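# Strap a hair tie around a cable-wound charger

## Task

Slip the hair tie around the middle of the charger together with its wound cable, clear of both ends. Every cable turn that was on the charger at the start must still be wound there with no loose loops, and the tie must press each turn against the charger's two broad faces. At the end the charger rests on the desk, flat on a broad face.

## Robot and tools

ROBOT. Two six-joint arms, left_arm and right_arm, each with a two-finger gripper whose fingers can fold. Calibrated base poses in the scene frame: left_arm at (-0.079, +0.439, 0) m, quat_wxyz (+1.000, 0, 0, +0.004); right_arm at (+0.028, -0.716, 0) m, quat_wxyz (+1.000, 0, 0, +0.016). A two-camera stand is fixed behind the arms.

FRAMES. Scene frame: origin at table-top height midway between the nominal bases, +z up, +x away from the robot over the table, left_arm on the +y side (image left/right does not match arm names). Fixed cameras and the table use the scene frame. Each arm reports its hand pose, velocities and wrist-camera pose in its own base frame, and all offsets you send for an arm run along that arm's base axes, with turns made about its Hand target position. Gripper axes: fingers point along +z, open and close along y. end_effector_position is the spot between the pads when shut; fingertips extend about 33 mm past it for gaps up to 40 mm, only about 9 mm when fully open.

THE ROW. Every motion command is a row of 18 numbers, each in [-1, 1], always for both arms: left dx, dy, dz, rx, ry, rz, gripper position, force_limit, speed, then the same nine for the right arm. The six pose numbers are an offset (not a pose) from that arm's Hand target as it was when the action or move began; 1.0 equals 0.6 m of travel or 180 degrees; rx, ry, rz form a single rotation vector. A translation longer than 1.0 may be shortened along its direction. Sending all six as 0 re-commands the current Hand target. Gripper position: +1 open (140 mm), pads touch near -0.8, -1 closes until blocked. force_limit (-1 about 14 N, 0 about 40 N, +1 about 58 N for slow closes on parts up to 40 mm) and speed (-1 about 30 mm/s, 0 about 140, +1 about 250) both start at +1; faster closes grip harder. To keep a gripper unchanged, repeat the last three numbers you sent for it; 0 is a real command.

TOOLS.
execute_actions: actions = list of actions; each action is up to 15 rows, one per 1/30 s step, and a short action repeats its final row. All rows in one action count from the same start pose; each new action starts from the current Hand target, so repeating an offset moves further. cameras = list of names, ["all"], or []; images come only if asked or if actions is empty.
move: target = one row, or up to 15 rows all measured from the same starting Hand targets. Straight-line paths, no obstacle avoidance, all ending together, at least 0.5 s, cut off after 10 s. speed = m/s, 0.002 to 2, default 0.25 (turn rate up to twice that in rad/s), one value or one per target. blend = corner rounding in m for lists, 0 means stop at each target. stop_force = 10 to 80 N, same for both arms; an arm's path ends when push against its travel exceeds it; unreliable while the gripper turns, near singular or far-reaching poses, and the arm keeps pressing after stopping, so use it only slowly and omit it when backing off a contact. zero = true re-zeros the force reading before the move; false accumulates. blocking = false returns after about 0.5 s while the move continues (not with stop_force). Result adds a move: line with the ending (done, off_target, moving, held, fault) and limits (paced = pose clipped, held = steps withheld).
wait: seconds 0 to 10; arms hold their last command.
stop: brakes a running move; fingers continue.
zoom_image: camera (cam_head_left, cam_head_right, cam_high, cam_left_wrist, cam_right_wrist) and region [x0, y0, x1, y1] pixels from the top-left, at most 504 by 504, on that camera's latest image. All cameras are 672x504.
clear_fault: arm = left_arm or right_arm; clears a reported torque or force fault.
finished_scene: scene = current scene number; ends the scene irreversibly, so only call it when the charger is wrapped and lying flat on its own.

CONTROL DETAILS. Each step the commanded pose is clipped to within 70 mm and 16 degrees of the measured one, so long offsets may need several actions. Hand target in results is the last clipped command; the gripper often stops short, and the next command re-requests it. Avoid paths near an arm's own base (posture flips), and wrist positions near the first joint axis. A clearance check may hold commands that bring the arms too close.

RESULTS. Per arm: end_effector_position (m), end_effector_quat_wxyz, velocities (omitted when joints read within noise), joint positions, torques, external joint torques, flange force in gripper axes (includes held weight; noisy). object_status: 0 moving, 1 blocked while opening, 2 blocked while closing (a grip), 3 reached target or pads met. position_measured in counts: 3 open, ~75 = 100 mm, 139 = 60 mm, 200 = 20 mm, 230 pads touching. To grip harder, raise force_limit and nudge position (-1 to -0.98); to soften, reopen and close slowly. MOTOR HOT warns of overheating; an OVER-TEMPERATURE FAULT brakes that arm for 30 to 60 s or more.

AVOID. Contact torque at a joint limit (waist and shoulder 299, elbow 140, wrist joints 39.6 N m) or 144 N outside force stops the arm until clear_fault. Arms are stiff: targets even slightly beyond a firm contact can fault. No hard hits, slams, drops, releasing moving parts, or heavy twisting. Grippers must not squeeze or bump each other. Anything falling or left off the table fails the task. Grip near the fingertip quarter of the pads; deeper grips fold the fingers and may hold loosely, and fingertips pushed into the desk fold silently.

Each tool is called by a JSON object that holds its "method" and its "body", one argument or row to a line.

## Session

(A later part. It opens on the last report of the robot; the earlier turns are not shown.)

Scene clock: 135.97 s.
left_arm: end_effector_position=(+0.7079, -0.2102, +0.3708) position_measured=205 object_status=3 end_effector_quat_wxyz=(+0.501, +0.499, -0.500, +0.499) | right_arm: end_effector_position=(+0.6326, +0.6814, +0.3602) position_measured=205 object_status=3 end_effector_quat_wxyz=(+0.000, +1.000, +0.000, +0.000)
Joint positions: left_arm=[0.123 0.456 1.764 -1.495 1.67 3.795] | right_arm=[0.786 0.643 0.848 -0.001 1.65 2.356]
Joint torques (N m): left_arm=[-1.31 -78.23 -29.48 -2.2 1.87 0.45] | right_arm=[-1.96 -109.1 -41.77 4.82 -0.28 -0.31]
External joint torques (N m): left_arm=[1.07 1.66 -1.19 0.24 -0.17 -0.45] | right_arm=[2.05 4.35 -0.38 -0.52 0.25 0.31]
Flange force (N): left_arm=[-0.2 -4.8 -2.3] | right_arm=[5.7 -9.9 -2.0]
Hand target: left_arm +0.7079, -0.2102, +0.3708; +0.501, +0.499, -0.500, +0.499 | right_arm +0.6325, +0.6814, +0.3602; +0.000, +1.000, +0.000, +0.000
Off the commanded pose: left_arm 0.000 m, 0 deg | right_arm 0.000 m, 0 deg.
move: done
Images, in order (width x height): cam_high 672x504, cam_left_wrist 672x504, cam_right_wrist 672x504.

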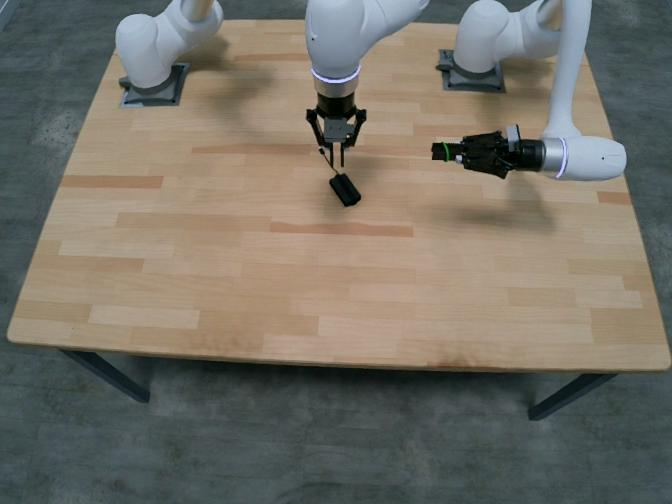

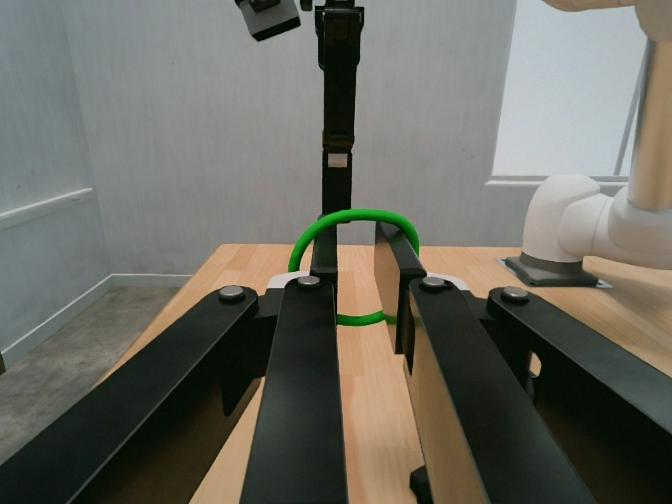

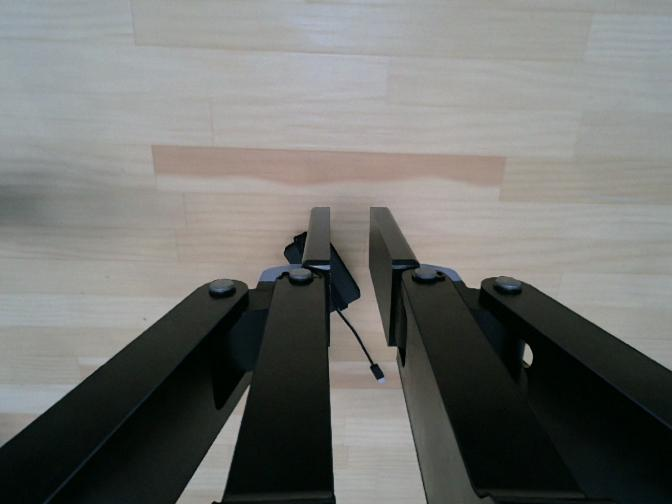

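{"method": "execute_actions", "body": {
  "actions": [
    [[0,0,0,0,0,0,-0.6,-0.5,-1,0,0,0,0,0,0,0.3,-1,0]]
  ],
  "cameras": ["cam_right_wrist"]
}}

{"method": "zoom_image", "body": {
  "camera": "cam_right_wrist",
  "region": [240, 200, 440, 400]
}}

Scene clock: 141.27 s.
left_arm: end_effector_position=(+0.7079, -0.2102, +0.3708) position_measured=205 object_status=3 end_effector_quat_wxyz=(+0.501, +0.499, -0.500, +0.499) | right_arm: end_effector_position=(+0.6326, +0.6814, +0.3602) position_measured=91 object_status=0 end_effector_quat_wxyz=(+0.000, +1.000, +0.000, +0.000)
Joint positions: left_arm=[0.123 0.456 1.764 -1.495 1.67 3.795] | right_arm=[0.786 0.643 0.848 -0.001 1.65 2.356]
Joint torques (N m): left_arm=[-1.2 -78.12 -29.58 -2.12 1.83 0.28] | right_arm=[-1.95 -108.71 -41.74 4.82 -0.3 -0.3]
External joint torques (N m): left_arm=[1.1 1.37 -1.15 0.16 -0.13 -0.28] | right_arm=[1.84 3.19 -0.75 -0.51 0.26 0.3]
Flange force (N): left_arm=[-0.2 -4.2 -2.3] | right_arm=[5.1 -8.9 -2.6]
Hand target: left_arm +0.7079, -0.2102, +0.3708; +0.501, +0.499, -0.500, +0.499 | right_arm +0.6325, +0.6814, +0.3602; +0.000, +1.000, +0.000, +0.000
Off the commanded pose: left_arm 0.000 m, 0 deg | right_arm 0.000 m, 0 deg.
Images, in order (width x height): cam_right_wrist 672x504.

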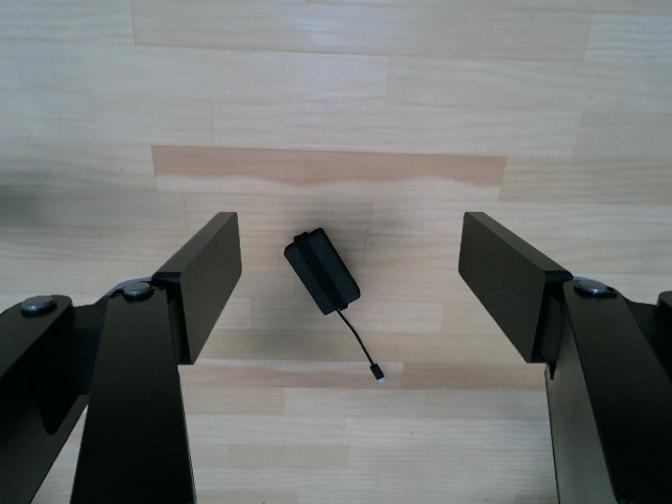

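Scaled by 2.520.

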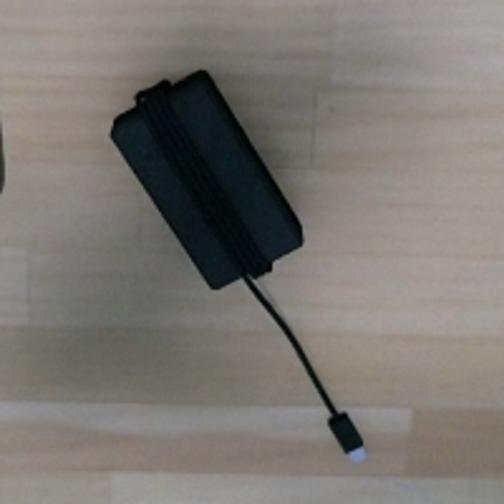

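{"method": "move", "body": {
  "target": [0,0,0,0,0,0,-0.6,-0.5,-1,-0.2467,0.013,-0.33,0,0,0.179,0.3,-1,0],
  "speed": 0.3,
  "cameras": ["cam_right_wrist","cam_high"]
}}

Scene clock: 174.87 s.
left_arm: end_effector_position=(+0.7079, -0.2102, +0.3708) position_measured=205 object_status=3 end_effector_quat_wxyz=(+0.501, +0.499, -0.500, +0.499) | right_arm: end_effector_position=(+0.4846, +0.6892, +0.1622) position_measured=91 object_status=3 end_effector_quat_wxyz=(+0.000, +0.961, +0.277, +0.000)
Joint positions: left_arm=[0.123 0.456 1.764 -1.495 1.67 3.795] | right_arm=[0.917 0.535 1.384 -0.001 1.222 1.926]
Joint torques (N m): left_arm=[-1.45 -78.26 -29.66 -2.15 1.86 0.3] | right_arm=[-1.94 -96.44 -39.59 4.62 -0.29 -0.31]
External joint torques (N m): left_arm=[1.8 1.58 -1.03 0.22 -0.16 -0.3] | right_arm=[1.95 2.34 -0.66 -0.51 0.23 0.31]
Flange force (N): left_arm=[-0.5 -4.1 -3.2] | right_arm=[4.1 -4.6 0.3]
Hand target: left_arm +0.7079, -0.2102, +0.3708; +0.501, +0.499, -0.500, +0.499 | right_arm +0.4845, +0.6892, +0.1622; +0.000, +0.961, +0.277, +0.000
Off the commanded pose: left_arm 0.000 m, 0 deg | right_arm 0.000 m, 0 deg.
move: done
Images, in order (width x height): cam_high 672x504, cam_right_wrist 672x504.

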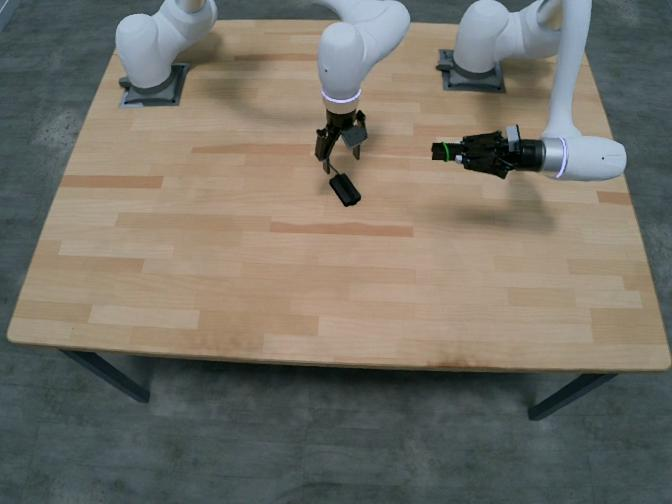

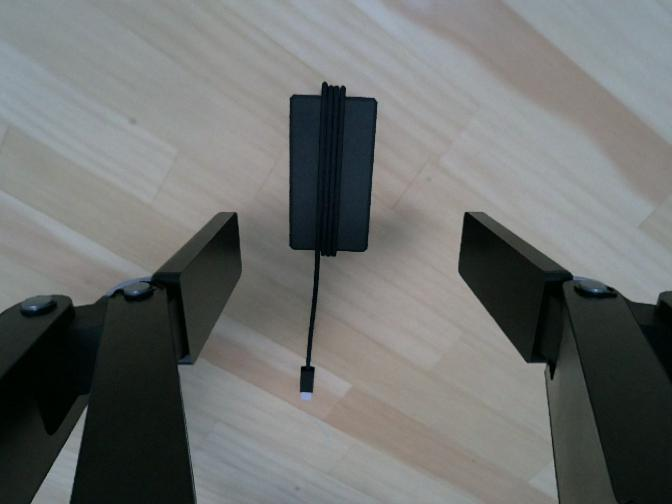

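{"method": "move", "body": {
  "target": [0,0,0,0,0,0,-0.6,-0.5,-1,-0.041,-0.0087,-0.1,0,0,-0.0105,0.05,-1,0],
  "speed": 0.2,
  "cameras": ["cam_right_wrist"]
}}

Scene clock: 182.80 s.
left_arm: end_effector_position=(+0.7079, -0.2102, +0.3708) position_measured=205 object_status=3 end_effector_quat_wxyz=(+0.501, +0.499, -0.500, +0.499) | right_arm: end_effector_position=(+0.4599, +0.6840, +0.1022) position_measured=123 object_status=3 end_effector_quat_wxyz=(+0.000, +0.965, +0.262, +0.000)
Joint positions: left_arm=[0.123 0.456 1.764 -1.495 1.67 3.795] | right_arm=[0.937 0.547 1.483 -0.001 1.112 1.979]
Joint torques (N m): left_arm=[-1.39 -78.4 -29.53 -2.12 1.83 0.36] | right_arm=[-2.11 -95.66 -37.11 4.36 -0.32 -0.29]
External joint torques (N m): left_arm=[1.44 1.75 -1.15 0.17 -0.13 -0.36] | right_arm=[2.23 3.63 -0.89 -0.47 0.26 0.29]
Flange force (N): left_arm=[-0.5 -4.7 -2.8] | right_arm=[5.7 -6.1 1.5]
Hand target: left_arm +0.7079, -0.2102, +0.3708; +0.501, +0.499, -0.500, +0.499 | right_arm +0.4599, +0.6839, +0.1022; +0.000, +0.965, +0.262, +0.000
Off the commanded pose: left_arm 0.000 m, 0 deg | right_arm 0.000 m, 0 deg.
move: done
Images, in order (width x height): cam_right_wrist 672x504.

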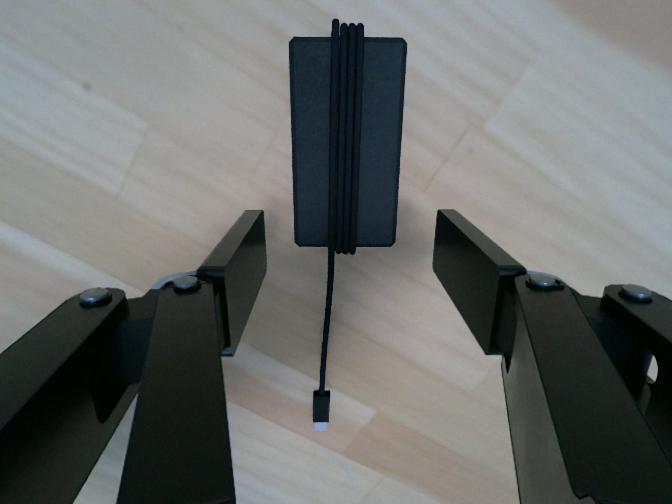

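{"method": "move", "body": {
  "target": [0,0,0,0,0,0,-0.6,-0.5,-1,-0.0215,-0.0115,-0.0567,0,0,0,0.05,-1,0],
  "speed": 0.15,
  "cameras": ["cam_right_wrist"]
}}

Scene clock: 188.77 s.
left_arm: end_effector_position=(+0.7079, -0.2102, +0.3708) position_measured=205 object_status=3 end_effector_quat_wxyz=(+0.501, +0.499, -0.500, +0.499) | right_arm: end_effector_position=(+0.4470, +0.6770, +0.0682) position_measured=123 object_status=3 end_effector_quat_wxyz=(+0.000, +0.965, +0.262, +0.000)
Joint positions: left_arm=[0.123 0.456 1.764 -1.495 1.67 3.795] | right_arm=[0.945 0.554 1.539 -0.001 1.048 1.987]
Joint torques (N m): left_arm=[-1.54 -78.37 -29.64 -2.13 1.86 0.27] | right_arm=[-2.14 -95.02 -35.77 4.27 -0.33 -0.34]
External joint torques (N m): left_arm=[1.58 1.6 -1.08 0.18 -0.16 -0.27] | right_arm=[2.14 3.5 -0.81 -0.54 0.28 0.34]
Flange force (N): left_arm=[-0.5 -4.2 -2.9] | right_arm=[5.1 -5.9 1.8]
Hand target: left_arm +0.7079, -0.2102, +0.3708; +0.501, +0.499, -0.500, +0.499 | right_arm +0.4470, +0.6770, +0.0681; +0.000, +0.965, +0.262, +0.000
Off the commanded pose: left_arm 0.000 m, 0 deg | right_arm 0.000 m, 0 deg.
move: done
Images, in order (width x height): cam_right_wrist 672x504.

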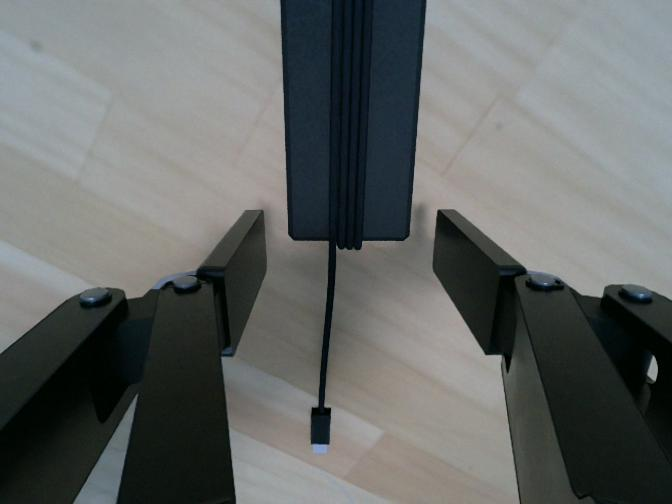

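{"method": "move", "body": {
  "target": [
    [0,0,0,0,0,0,-0.6,-0.5,-1,0.0132,0.0072,0,0,0,0,0.05,-1,0],
    [0,0,0,0,0,0,-0.6,-0.5,-1,0.0132,0.0072,-0.0368,0,0,0,0.05,-1,0]
  ],
  "speed": 0.1,
  "cameras": ["cam_right_wrist"]
}}

{"method": "execute_actions", "body": {
  "actions": [
    [[0,0,0,0,0,0,-0.6,-0.5,-1,0,0,0,0,0,0,-1,0,-1]],
    [[0,0,0,0,0,0,-0.6,-0.5,-1,0,0,0,0,0,0,-1,0,-1]]
  ],
  "cameras": ["cam_right_wrist"]
}}

Scene clock: 197.73 s.
left_arm: end_effector_position=(+0.7079, -0.2102, +0.3708) position_measured=205 object_status=3 end_effector_quat_wxyz=(+0.501, +0.499, -0.500, +0.499) | right_arm: end_effector_position=(+0.4550, +0.6814, +0.0461) position_measured=123 object_status=3 end_effector_quat_wxyz=(+0.000, +0.965, +0.262, +0.000)
Joint positions: left_arm=[0.123 0.456 1.764 -1.495 1.67 3.795] | right_arm=[0.94 0.583 1.536 -0.001 1.023 1.982]
Joint torques (N m): left_arm=[-1.26 -78.43 -29.59 -2.11 1.91 0.32] | right_arm=[-2.02 -97.13 -35.8 4.17 -0.32 -0.29]
External joint torques (N m): left_arm=[1.02 1.83 -1.09 0.15 -0.21 -0.32] | right_arm=[2.46 3.34 -0.39 -0.47 0.27 0.29]
Flange force (N): left_arm=[-0.6 -4.7 -2.1] | right_arm=[3.9 -5.6 2.2]
Hand target: left_arm +0.7079, -0.2102, +0.3708; +0.501, +0.499, -0.500, +0.499 | right_arm +0.4549, +0.6814, +0.0461; +0.000, +0.965, +0.262, +0.000
Off the commanded pose: left_arm 0.000 m, 0 deg | right_arm 0.000 m, 0 deg.
move: done
Images, in order (width x height): cam_right_wrist 672x504.

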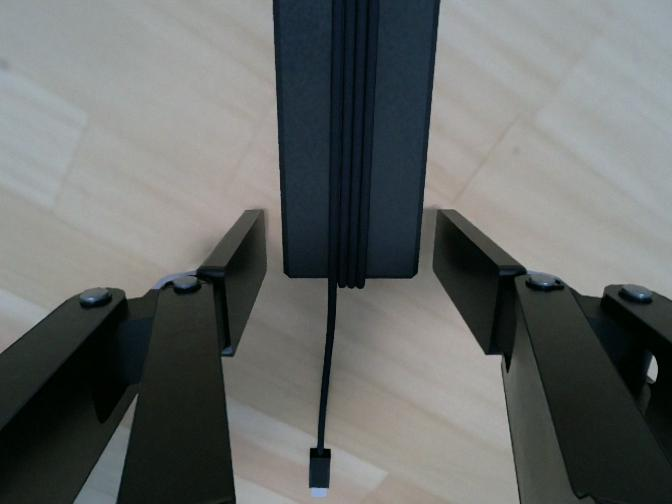

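Scene clock: 198.93 s.
left_arm: end_effector_position=(+0.7079, -0.2102, +0.3708) position_measured=205 object_status=3 end_effector_quat_wxyz=(+0.501, +0.499, -0.500, +0.499) | right_arm: end_effector_position=(+0.4550, +0.6814, +0.0461) position_measured=150 object_status=2 end_effector_quat_wxyz=(+0.000, +0.965, +0.262, +0.000)
Joint positions: left_arm=[0.123 0.456 1.764 -1.495 1.67 3.795] | right_arm=[0.94 0.583 1.536 -0.001 1.023 1.982]
Joint torques (N m): left_arm=[-1.39 -78.24 -29.65 -2.17 1.9 0.36] | right_arm=[-2.48 -93.74 -34.31 4.14 -0.66 -0.33]
External joint torques (N m): left_arm=[1.33 1.48 -1.06 0.2 -0.2 -0.36] | right_arm=[2.18 0.3 -1.79 -0.46 0.61 0.33]
External joint torques at the end of the 1st action: left_arm=[1.38 1.77 -1.14 0.22 -0.17 -0.34] | right_arm=[2.17 3.89 -0.18 -0.47 0.33 0.29]
Flange force (N): left_arm=[-0.2 -4.2 -2.5] | right_arm=[3.5 -5.1 -1.8]
Flange force at the end of the 1st action (N): left_arm=[-0.5 -4.7 -2.7] | right_arm=[4.3 -5.4 2.7]
Hand target: left_arm +0.7079, -0.2102, +0.3708; +0.501, +0.499, -0.500, +0.499 | right_arm +0.4549, +0.6814, +0.0461; +0.000, +0.965, +0.262, +0.000
Off the commanded pose: left_arm 0.000 m, 0 deg | right_arm 0.000 m, 0 deg.
Images, in order (width x height): cam_right_wrist 672x504.

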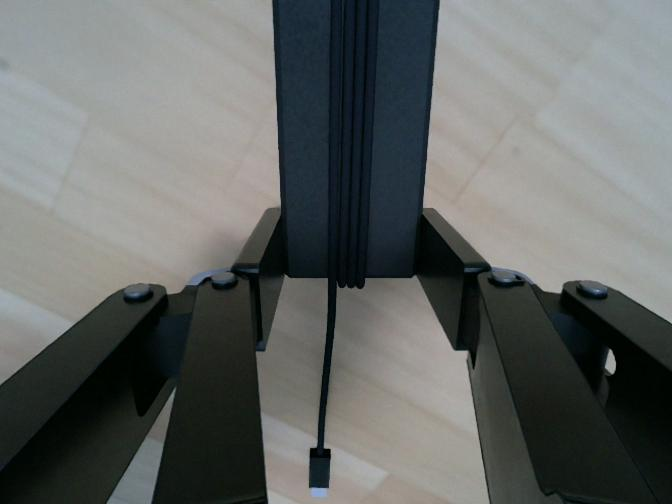

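{"method": "move", "body": {
  "target": [
    [0,0,0,0,0,0,-0.6,-0.5,-1,0,0,0.2,0,0,0,-1,0,-1],
    [0,0,0,0,0,0,-0.6,-0.5,-1,0.4285,-0.129,0.8087,0,0,0.323,-1,0,-1]
  ],
  "speed": [0.12,0.25],
  "blend": [0.03,0],
  "cameras": ["cam_right_wrist","cam_high"]
}}

{"method": "execute_actions", "body": {
  "actions": [
    [[0,0,0,0,0,0,-0.05,0.2,-1,0,0,0,0,0,0,-1,0,-1]],
    [[0,0,0,0,0,0,-0.05,0.2,-1,0,0,0,0,0,0,-1,0,-1]]
  ],
  "cameras": ["cam_left_wrist","cam_high"]
}}

Scene clock: 215.03 s.
left_arm: end_effector_position=(+0.7079, -0.2102, +0.3708) position_measured=205 object_status=3 end_effector_quat_wxyz=(+0.501, +0.499, -0.500, +0.499) | right_arm: end_effector_position=(+0.7121, +0.6039, +0.5313) position_measured=150 object_status=2 end_effector_quat_wxyz=(+0.000, +0.716, +0.698, +0.000)
Joint positions: left_arm=[0.123 0.456 1.764 -1.495 1.67 3.795] | right_arm=[0.667 0.823 0.202 0 2.115 0.693]
Joint torques (N m): left_arm=[-1.6 -78.33 -29.65 -2.15 1.86 0.37] | right_arm=[-2.11 -120.77 -37.53 4.33 -0.34 -0.29]
External joint torques (N m): left_arm=[1.56 1.46 -1.09 0.19 -0.15 -0.37] | right_arm=[2.08 8.02 1.35 -0.59 0.3 0.29]
Flange force (N): left_arm=[-0.2 -4.2 -2.9] | right_arm=[0.0 0.0 0.0]
Hand target: left_arm +0.7079, -0.2102, +0.3708; +0.501, +0.499, -0.500, +0.499 | right_arm +0.7120, +0.6040, +0.5313; +0.000, +0.716, +0.698, +0.000
Off the commanded pose: left_arm 0.000 m, 0 deg | right_arm 0.000 m, 0 deg.
move: done
Images, in order (width x height): cam_high 672x504, cam_right_wrist 672x504.

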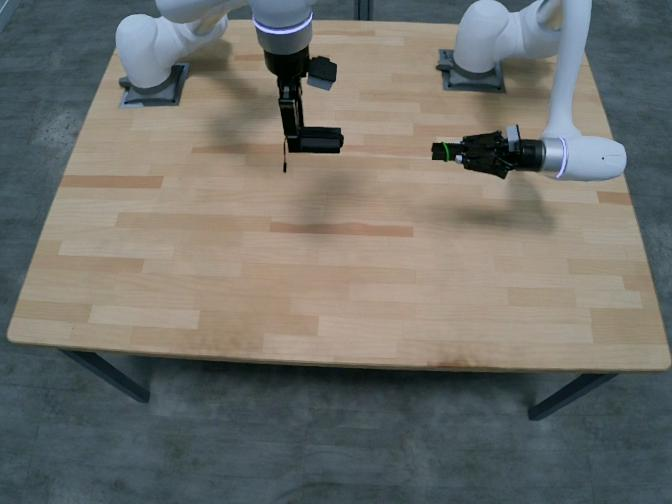

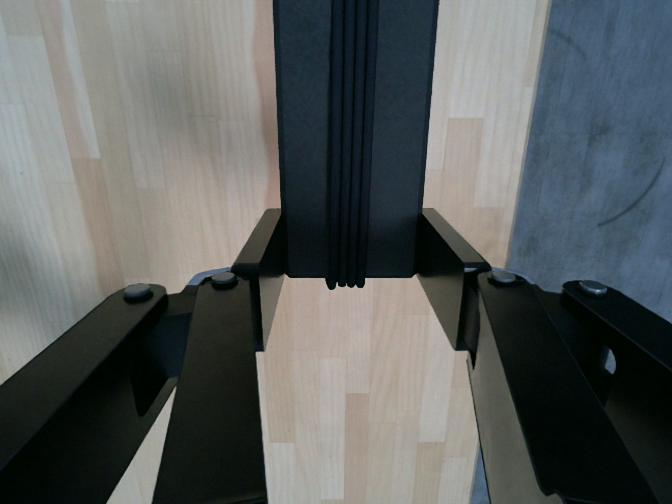

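Scene clock: 216.73 s.
left_arm: end_effector_position=(+0.7079, -0.2102, +0.3708) position_measured=135 object_status=0 end_effector_quat_wxyz=(+0.501, +0.499, -0.500, +0.499) | right_arm: end_effector_position=(+0.7120, +0.6040, +0.5313) position_measured=150 object_status=2 end_effector_quat_wxyz=(+0.000, +0.716, +0.698, +0.000)
Joint positions: left_arm=[0.123 0.456 1.764 -1.495 1.67 3.795] | right_arm=[0.667 0.824 0.202 0 2.115 0.693]
Joint torques (N m): left_arm=[-1.67 -78.38 -29.63 -2.13 1.84 0.28] | right_arm=[-2.09 -120.41 -37.56 4.34 -0.39 -0.31]
External joint torques (N m): left_arm=[1.48 1.68 -1.08 0.19 -0.15 -0.28] | right_arm=[1.88 7.54 1.35 -0.6 0.35 0.31]
External joint torques at the end of the 1st action: left_arm=[0.97 2.11 -1.11 0.22 -0.11 -0.29] | right_arm=[2.45 7.18 1.14 -0.55 0.36 0.29]
Flange force (N): left_arm=[-0.6 -4.4 -2.8] | right_arm=[0.0 0.0 0.0]
Flange force at the end of the 1st action (N): left_arm=[-1.0 -5.1 -2.3] | right_arm=[0.0 0.0 0.0]
Hand target: left_arm +0.7079, -0.2102, +0.3708; +0.501, +0.499, -0.500, +0.499 | right_arm +0.7120, +0.6040, +0.5313; +0.000, +0.716, +0.698, +0.000
Off the commanded pose: left_arm 0.000 m, 0 deg | right_arm 0.000 m, 0 deg.
Images, in order (width x height): cam_high 672x504, cam_left_wrist 672x504.

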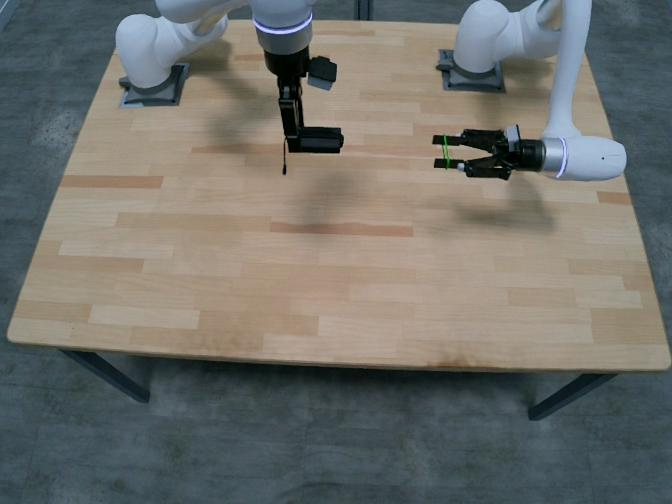

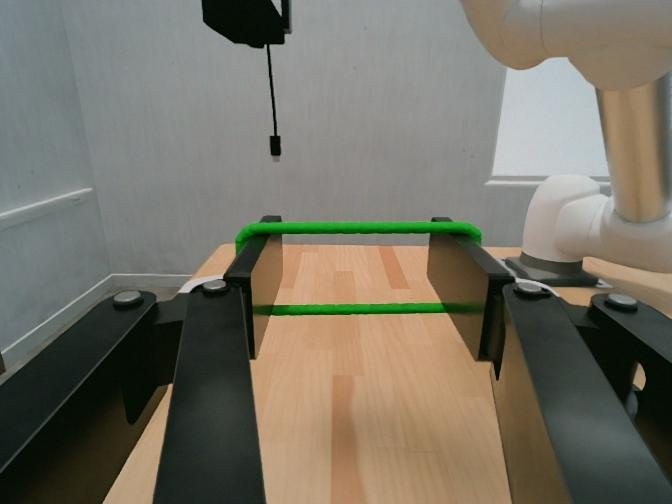

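{"method": "move", "body": {
  "target": [0.1535,-0.1997,0.1937,-0.1944,0,0,-0.05,0.2,-1,0,0,0,0,0,0,-1,0,-1],
  "speed": 0.25,
  "cameras": ["cam_left_wrist","cam_head_left","cam_head_right"]
}}

Scene clock: 223.37 s.
left_arm: end_effector_position=(+0.8000, -0.3300, +0.4871) position_measured=135 object_status=3 end_effector_quat_wxyz=(+0.628, +0.326, -0.327, +0.627) | right_arm: end_effector_position=(+0.7120, +0.6040, +0.5313) position_measured=150 object_status=2 end_effector_quat_wxyz=(+0.000, +0.716, +0.698, +0.000)
Joint positions: left_arm=[-0.115 0.638 1.618 -2.124 1.868 3.779] | right_arm=[0.667 0.824 0.202 0 2.115 0.693]
Joint torques (N m): left_arm=[-0.84 -93.98 -29.57 -3.67 1.52 0.34] | right_arm=[-1.95 -120.49 -37.46 4.33 -0.35 -0.3]
External joint torques (N m): left_arm=[0.86 1.05 -1.1 0.17 -0.17 -0.34] | right_arm=[2.02 6.19 0.73 -0.54 0.33 0.3]
Flange force (N): left_arm=[0.4 -4.4 -0.8] | right_arm=[0.0 0.0 0.0]
Hand target: left_arm +0.8000, -0.3301, +0.4870; +0.628, +0.326, -0.327, +0.627 | right_arm +0.7120, +0.6040, +0.5313; +0.000, +0.716, +0.698, +0.000
Off the commanded pose: left_arm 0.000 m, 0 deg | right_arm 0.000 m, 0 deg.
move: done
Images, in order (width x height): cam_head_left 672x504, cam_head_right 672x504, cam_left_wrist 672x504.

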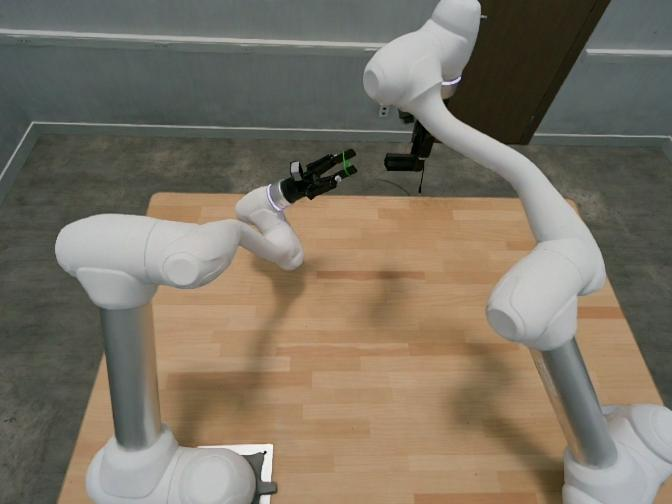

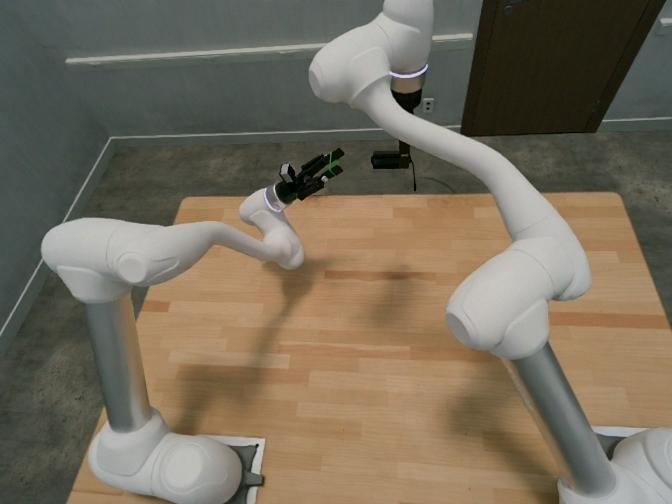

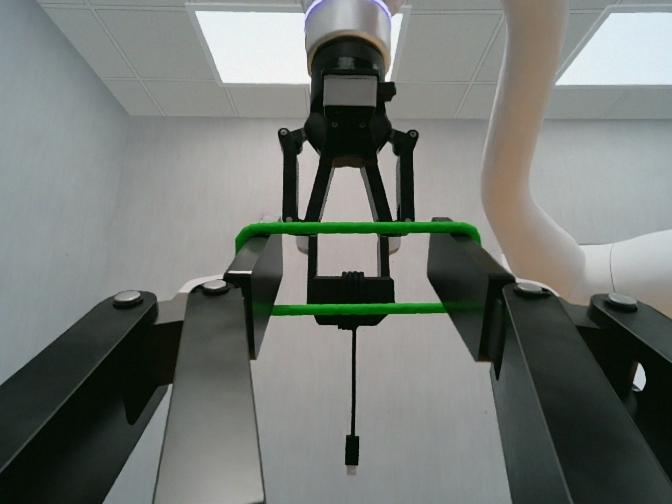

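{"method": "move", "body": {
  "target": [0,-0.09,0,0,0,0,-0.05,0.2,-1,0,0,0,0,0,0,-1,0,-1],
  "speed": 0.15,
  "cameras": ["cam_left_wrist","cam_right_wrist","cam_head_left","cam_head_right"]
}}

{"method": "zoom_image", "body": {
  "camera": "cam_head_right",
  "region": [280, 120, 440, 220]
}}

{"method": "zoom_image", "body": {
  "camera": "cam_head_left",
  "region": [290, 120, 450, 220]
}}

Scene clock: 230.33 s.
left_arm: end_effector_position=(+0.8001, -0.3840, +0.4870) position_measured=135 object_status=3 end_effector_quat_wxyz=(+0.628, +0.326, -0.327, +0.627) | right_arm: end_effector_position=(+0.7120, +0.6040, +0.5313) position_measured=150 object_status=2 end_effector_quat_wxyz=(+0.000, +0.716, +0.698, +0.000)
Joint positions: left_arm=[-0.181 0.646 1.605 -2.159 1.821 3.803] | right_arm=[0.667 0.824 0.202 0 2.115 0.693]
Joint torques (N m): left_arm=[-1.36 -95.27 -29.92 -3.81 1.56 0.33] | right_arm=[-2.05 -120.65 -37.46 4.35 -0.38 -0.32]
External joint torques (N m): left_arm=[1.71 1.43 -1.12 0.21 -0.17 -0.33] | right_arm=[2.33 6.61 0.85 -0.56 0.35 0.32]
Flange force (N): left_arm=[0.5 -5.1 -1.6] | right_arm=[0.0 0.0 0.0]
Hand target: left_arm +0.8000, -0.3841, +0.4870; +0.628, +0.326, -0.327, +0.627 | right_arm +0.7120, +0.6040, +0.5313; +0.000, +0.716, +0.698, +0.000
Off the commanded pose: left_arm 0.000 m, 0 deg | right_arm 0.000 m, 0 deg.
move: done
Images, in order (width x height): cam_head_left 672x504, cam_head_right 672x504, cam_left_wrist 672x504, cam_right_wrist 672x504.

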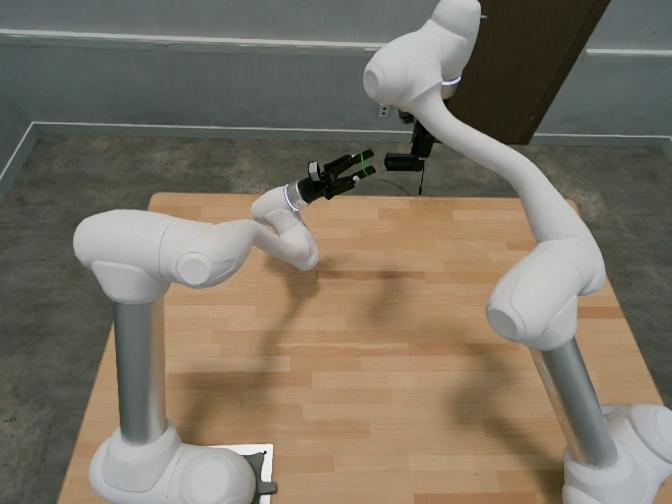

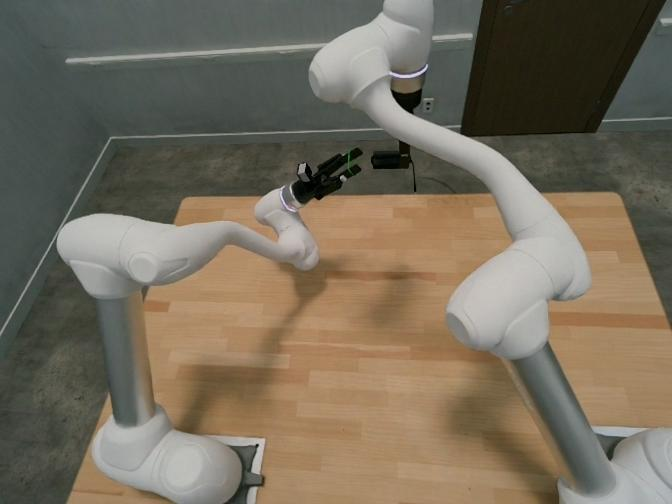

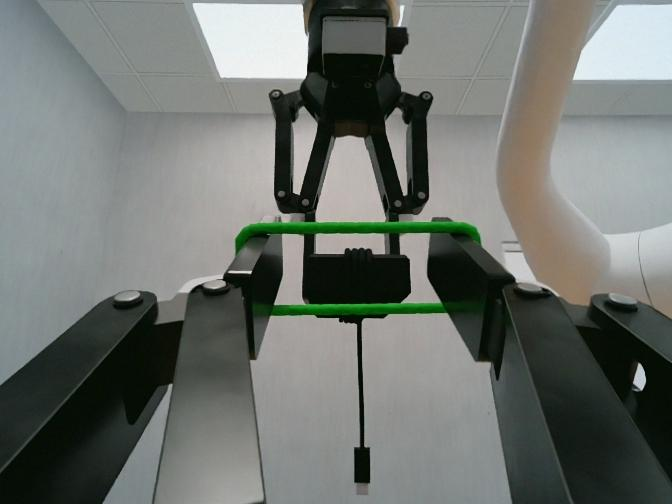

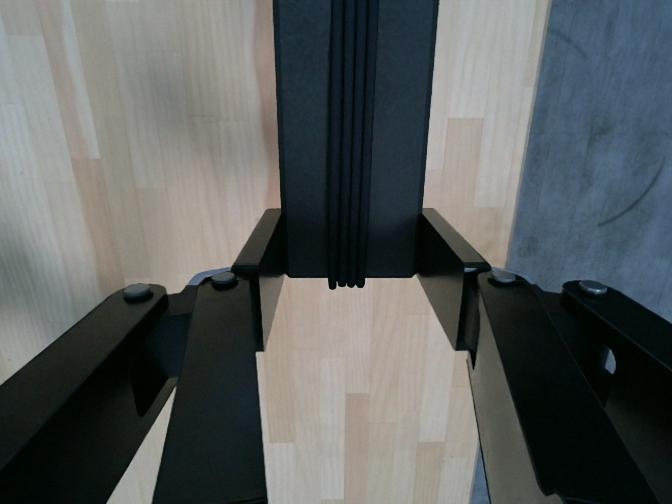

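Scaled by 3.150.

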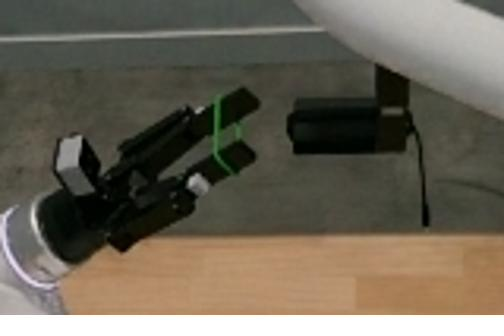

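Scaled by 3.150.

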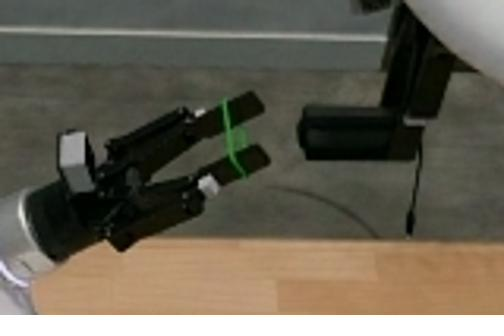

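{"method": "move", "body": {
  "target": [0,-0.06,-0.0117,0,0,0,-0.05,0.2,-1,0,0,0,0,0,0,-1,0,-1],
  "speed": 0.1,
  "cameras": ["cam_left_wrist","cam_right_wrist","cam_head_left","cam_head_right"]
}}

{"method": "zoom_image", "body": {
  "camera": "cam_head_right",
  "region": [320, 130, 420, 200]
}}

{"method": "zoom_image", "body": {
  "camera": "cam_left_wrist",
  "region": [220, 180, 500, 380]
}}

Scene clock: 238.77 s.
left_arm: end_effector_position=(+0.8000, -0.4200, +0.4800) position_measured=135 object_status=3 end_effector_quat_wxyz=(+0.628, +0.326, -0.327, +0.627) | right_arm: end_effector_position=(+0.7120, +0.6040, +0.5313) position_measured=150 object_status=2 end_effector_quat_wxyz=(+0.000, +0.716, +0.698, +0.000)
Joint positions: left_arm=[-0.225 0.66 1.594 -2.181 1.795 3.826] | right_arm=[0.667 0.824 0.202 0 2.115 0.693]
Joint torques (N m): left_arm=[-1.4 -96.54 -29.93 -3.85 1.61 0.33] | right_arm=[-1.95 -120.67 -37.64 4.32 -0.42 -0.31]
External joint torques (N m): left_arm=[1.56 1.67 -1.05 0.23 -0.19 -0.33] | right_arm=[2.08 8.02 1.51 -0.58 0.37 0.31]
Flange force (N): left_arm=[0.0 -5.3 -1.4] | right_arm=[0.0 0.0 0.0]
Hand target: left_arm +0.8000, -0.4201, +0.4800; +0.628, +0.326, -0.327, +0.627 | right_arm +0.7120, +0.6040, +0.5313; +0.000, +0.716, +0.698, +0.000
Off the commanded pose: left_arm 0.000 m, 0 deg | right_arm 0.000 m, 0 deg.
move: done
Images, in order (width x height): cam_head_left 672x504, cam_head_right 672x504, cam_left_wrist 672x504, cam_right_wrist 672x504.

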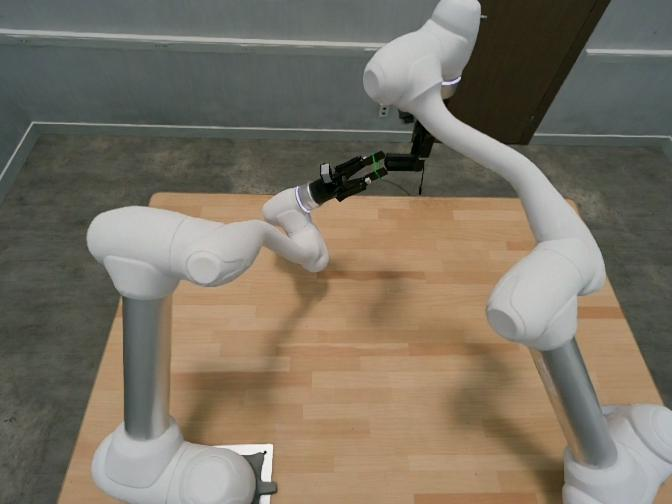

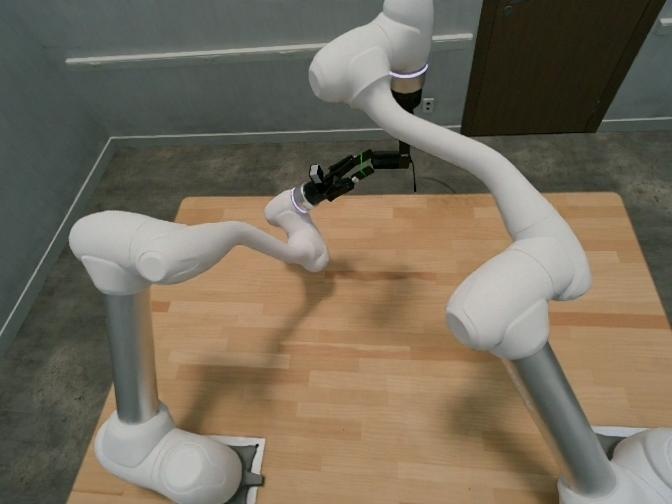

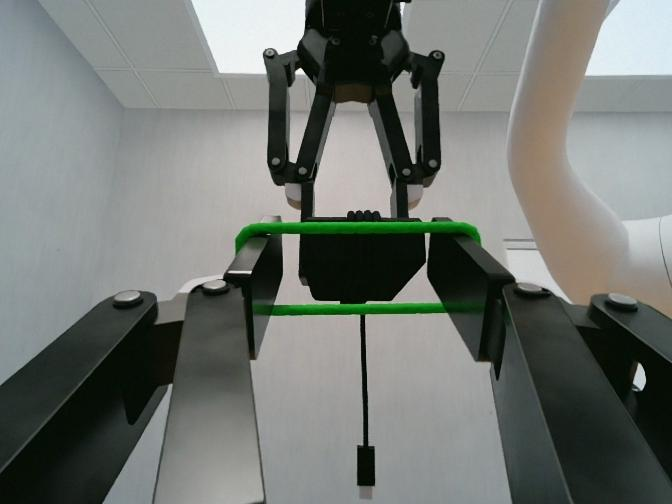

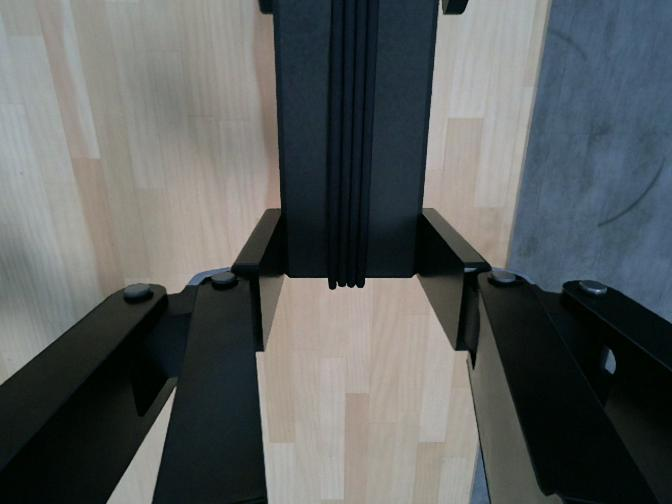

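Scaled by 5.040.

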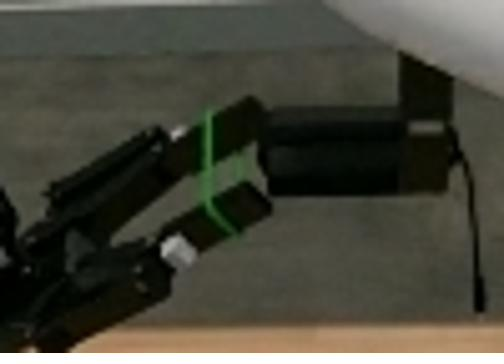

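Scaled by 1.800.

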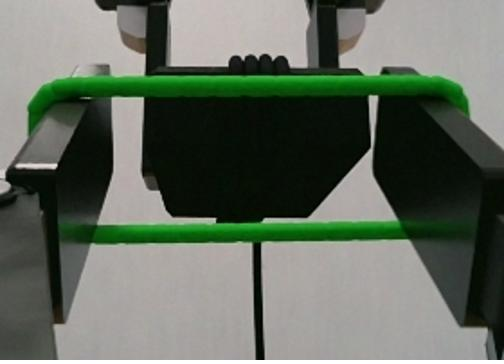

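{"method": "move", "body": {
  "target": [
    [-0.005,0,0,0,0,0,-0.05,0.2,-1,0,0,0,0,0,0,-1,0,-1],
    [-0.005,-0.03,0,0,0,0,-0.05,0.2,-1,0,0,0,0,0,0,-1,0,-1]
  ],
  "speed": 0.05,
  "cameras": ["cam_left_wrist","cam_right_wrist","cam_head_left","cam_head_right"]
}}

{"method": "zoom_image", "body": {
  "camera": "cam_head_right",
  "region": [320, 130, 420, 200]
}}

{"method": "zoom_image", "body": {
  "camera": "cam_left_wrist",
  "region": [220, 180, 500, 380]
}}

Scene clock: 250.53 s.
left_arm: end_effector_position=(+0.7970, -0.4380, +0.4800) position_measured=135 object_status=3 end_effector_quat_wxyz=(+0.628, +0.326, -0.327, +0.627) | right_arm: end_effector_position=(+0.7120, +0.6040, +0.5313) position_measured=150 object_status=2 end_effector_quat_wxyz=(+0.000, +0.716, +0.698, +0.000)
Joint positions: left_arm=[-0.247 0.661 1.593 -2.193 1.781 3.836] | right_arm=[0.667 0.824 0.202 0 2.115 0.693]
Joint torques (N m): left_arm=[-1.08 -96.41 -29.9 -3.89 1.57 0.33] | right_arm=[-2.05 -120.65 -37.54 4.35 -0.38 -0.28]
External joint torques (N m): left_arm=[0.51 1.45 -1.18 0.23 -0.13 -0.33] | right_arm=[2.02 8.35 1.53 -0.62 0.33 0.28]
Flange force (N): left_arm=[-0.6 -5.0 -0.2] | right_arm=[0.0 0.0 0.0]
Hand target: left_arm +0.7970, -0.4381, +0.4800; +0.628, +0.326, -0.327, +0.627 | right_arm +0.7120, +0.6040, +0.5313; +0.000, +0.716, +0.698, +0.000
Off the commanded pose: left_arm 0.000 m, 0 deg | right_arm 0.000 m, 0 deg.
move: done
Images, in order (width x height): cam_head_left 672x504, cam_head_right 672x504, cam_left_wrist 672x504, cam_right_wrist 672x504.

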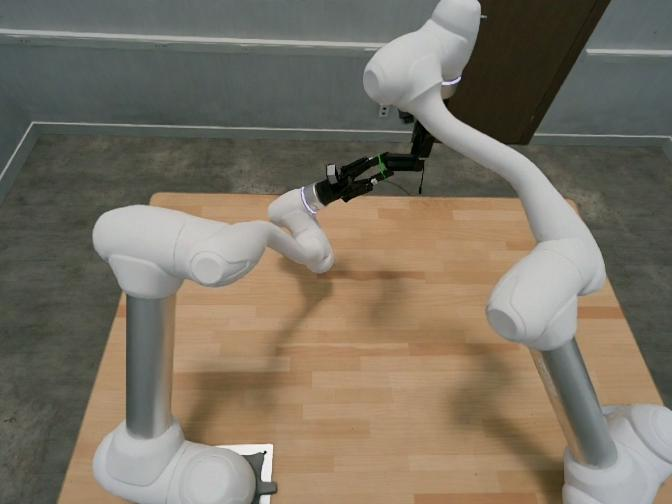

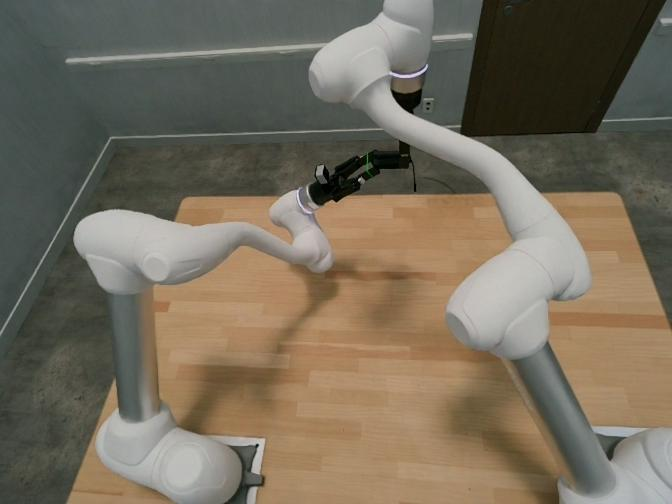

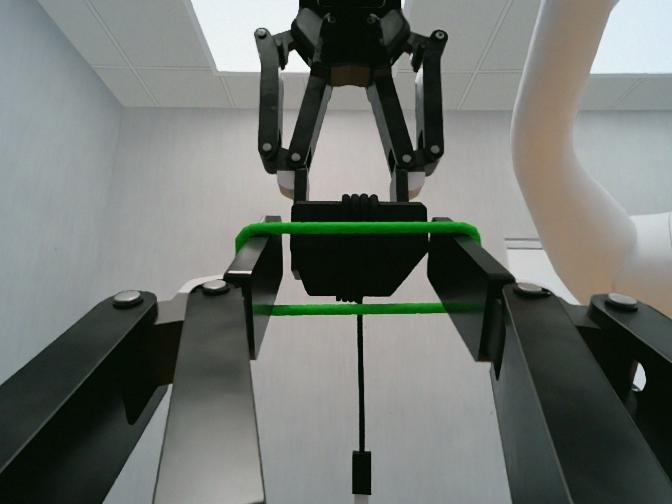

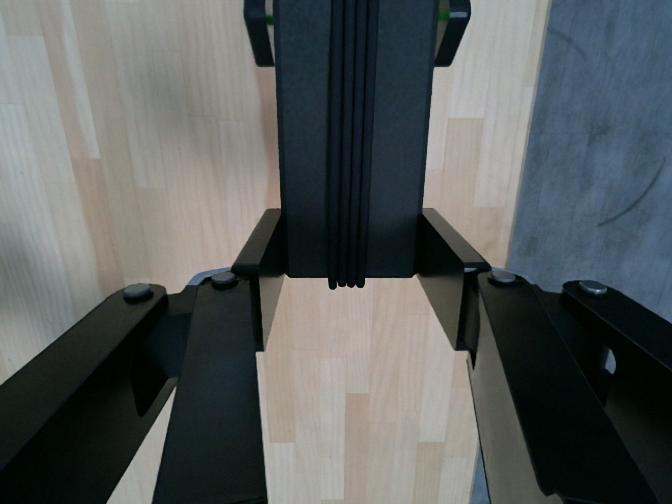

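Scaled by 5.040.

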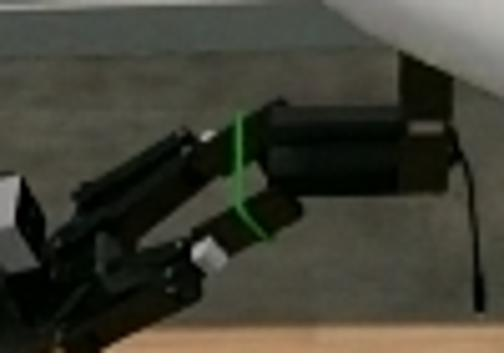

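Scaled by 1.800.

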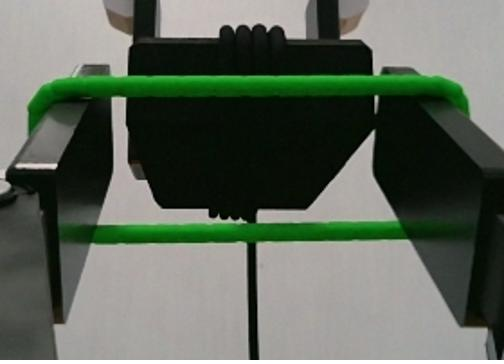

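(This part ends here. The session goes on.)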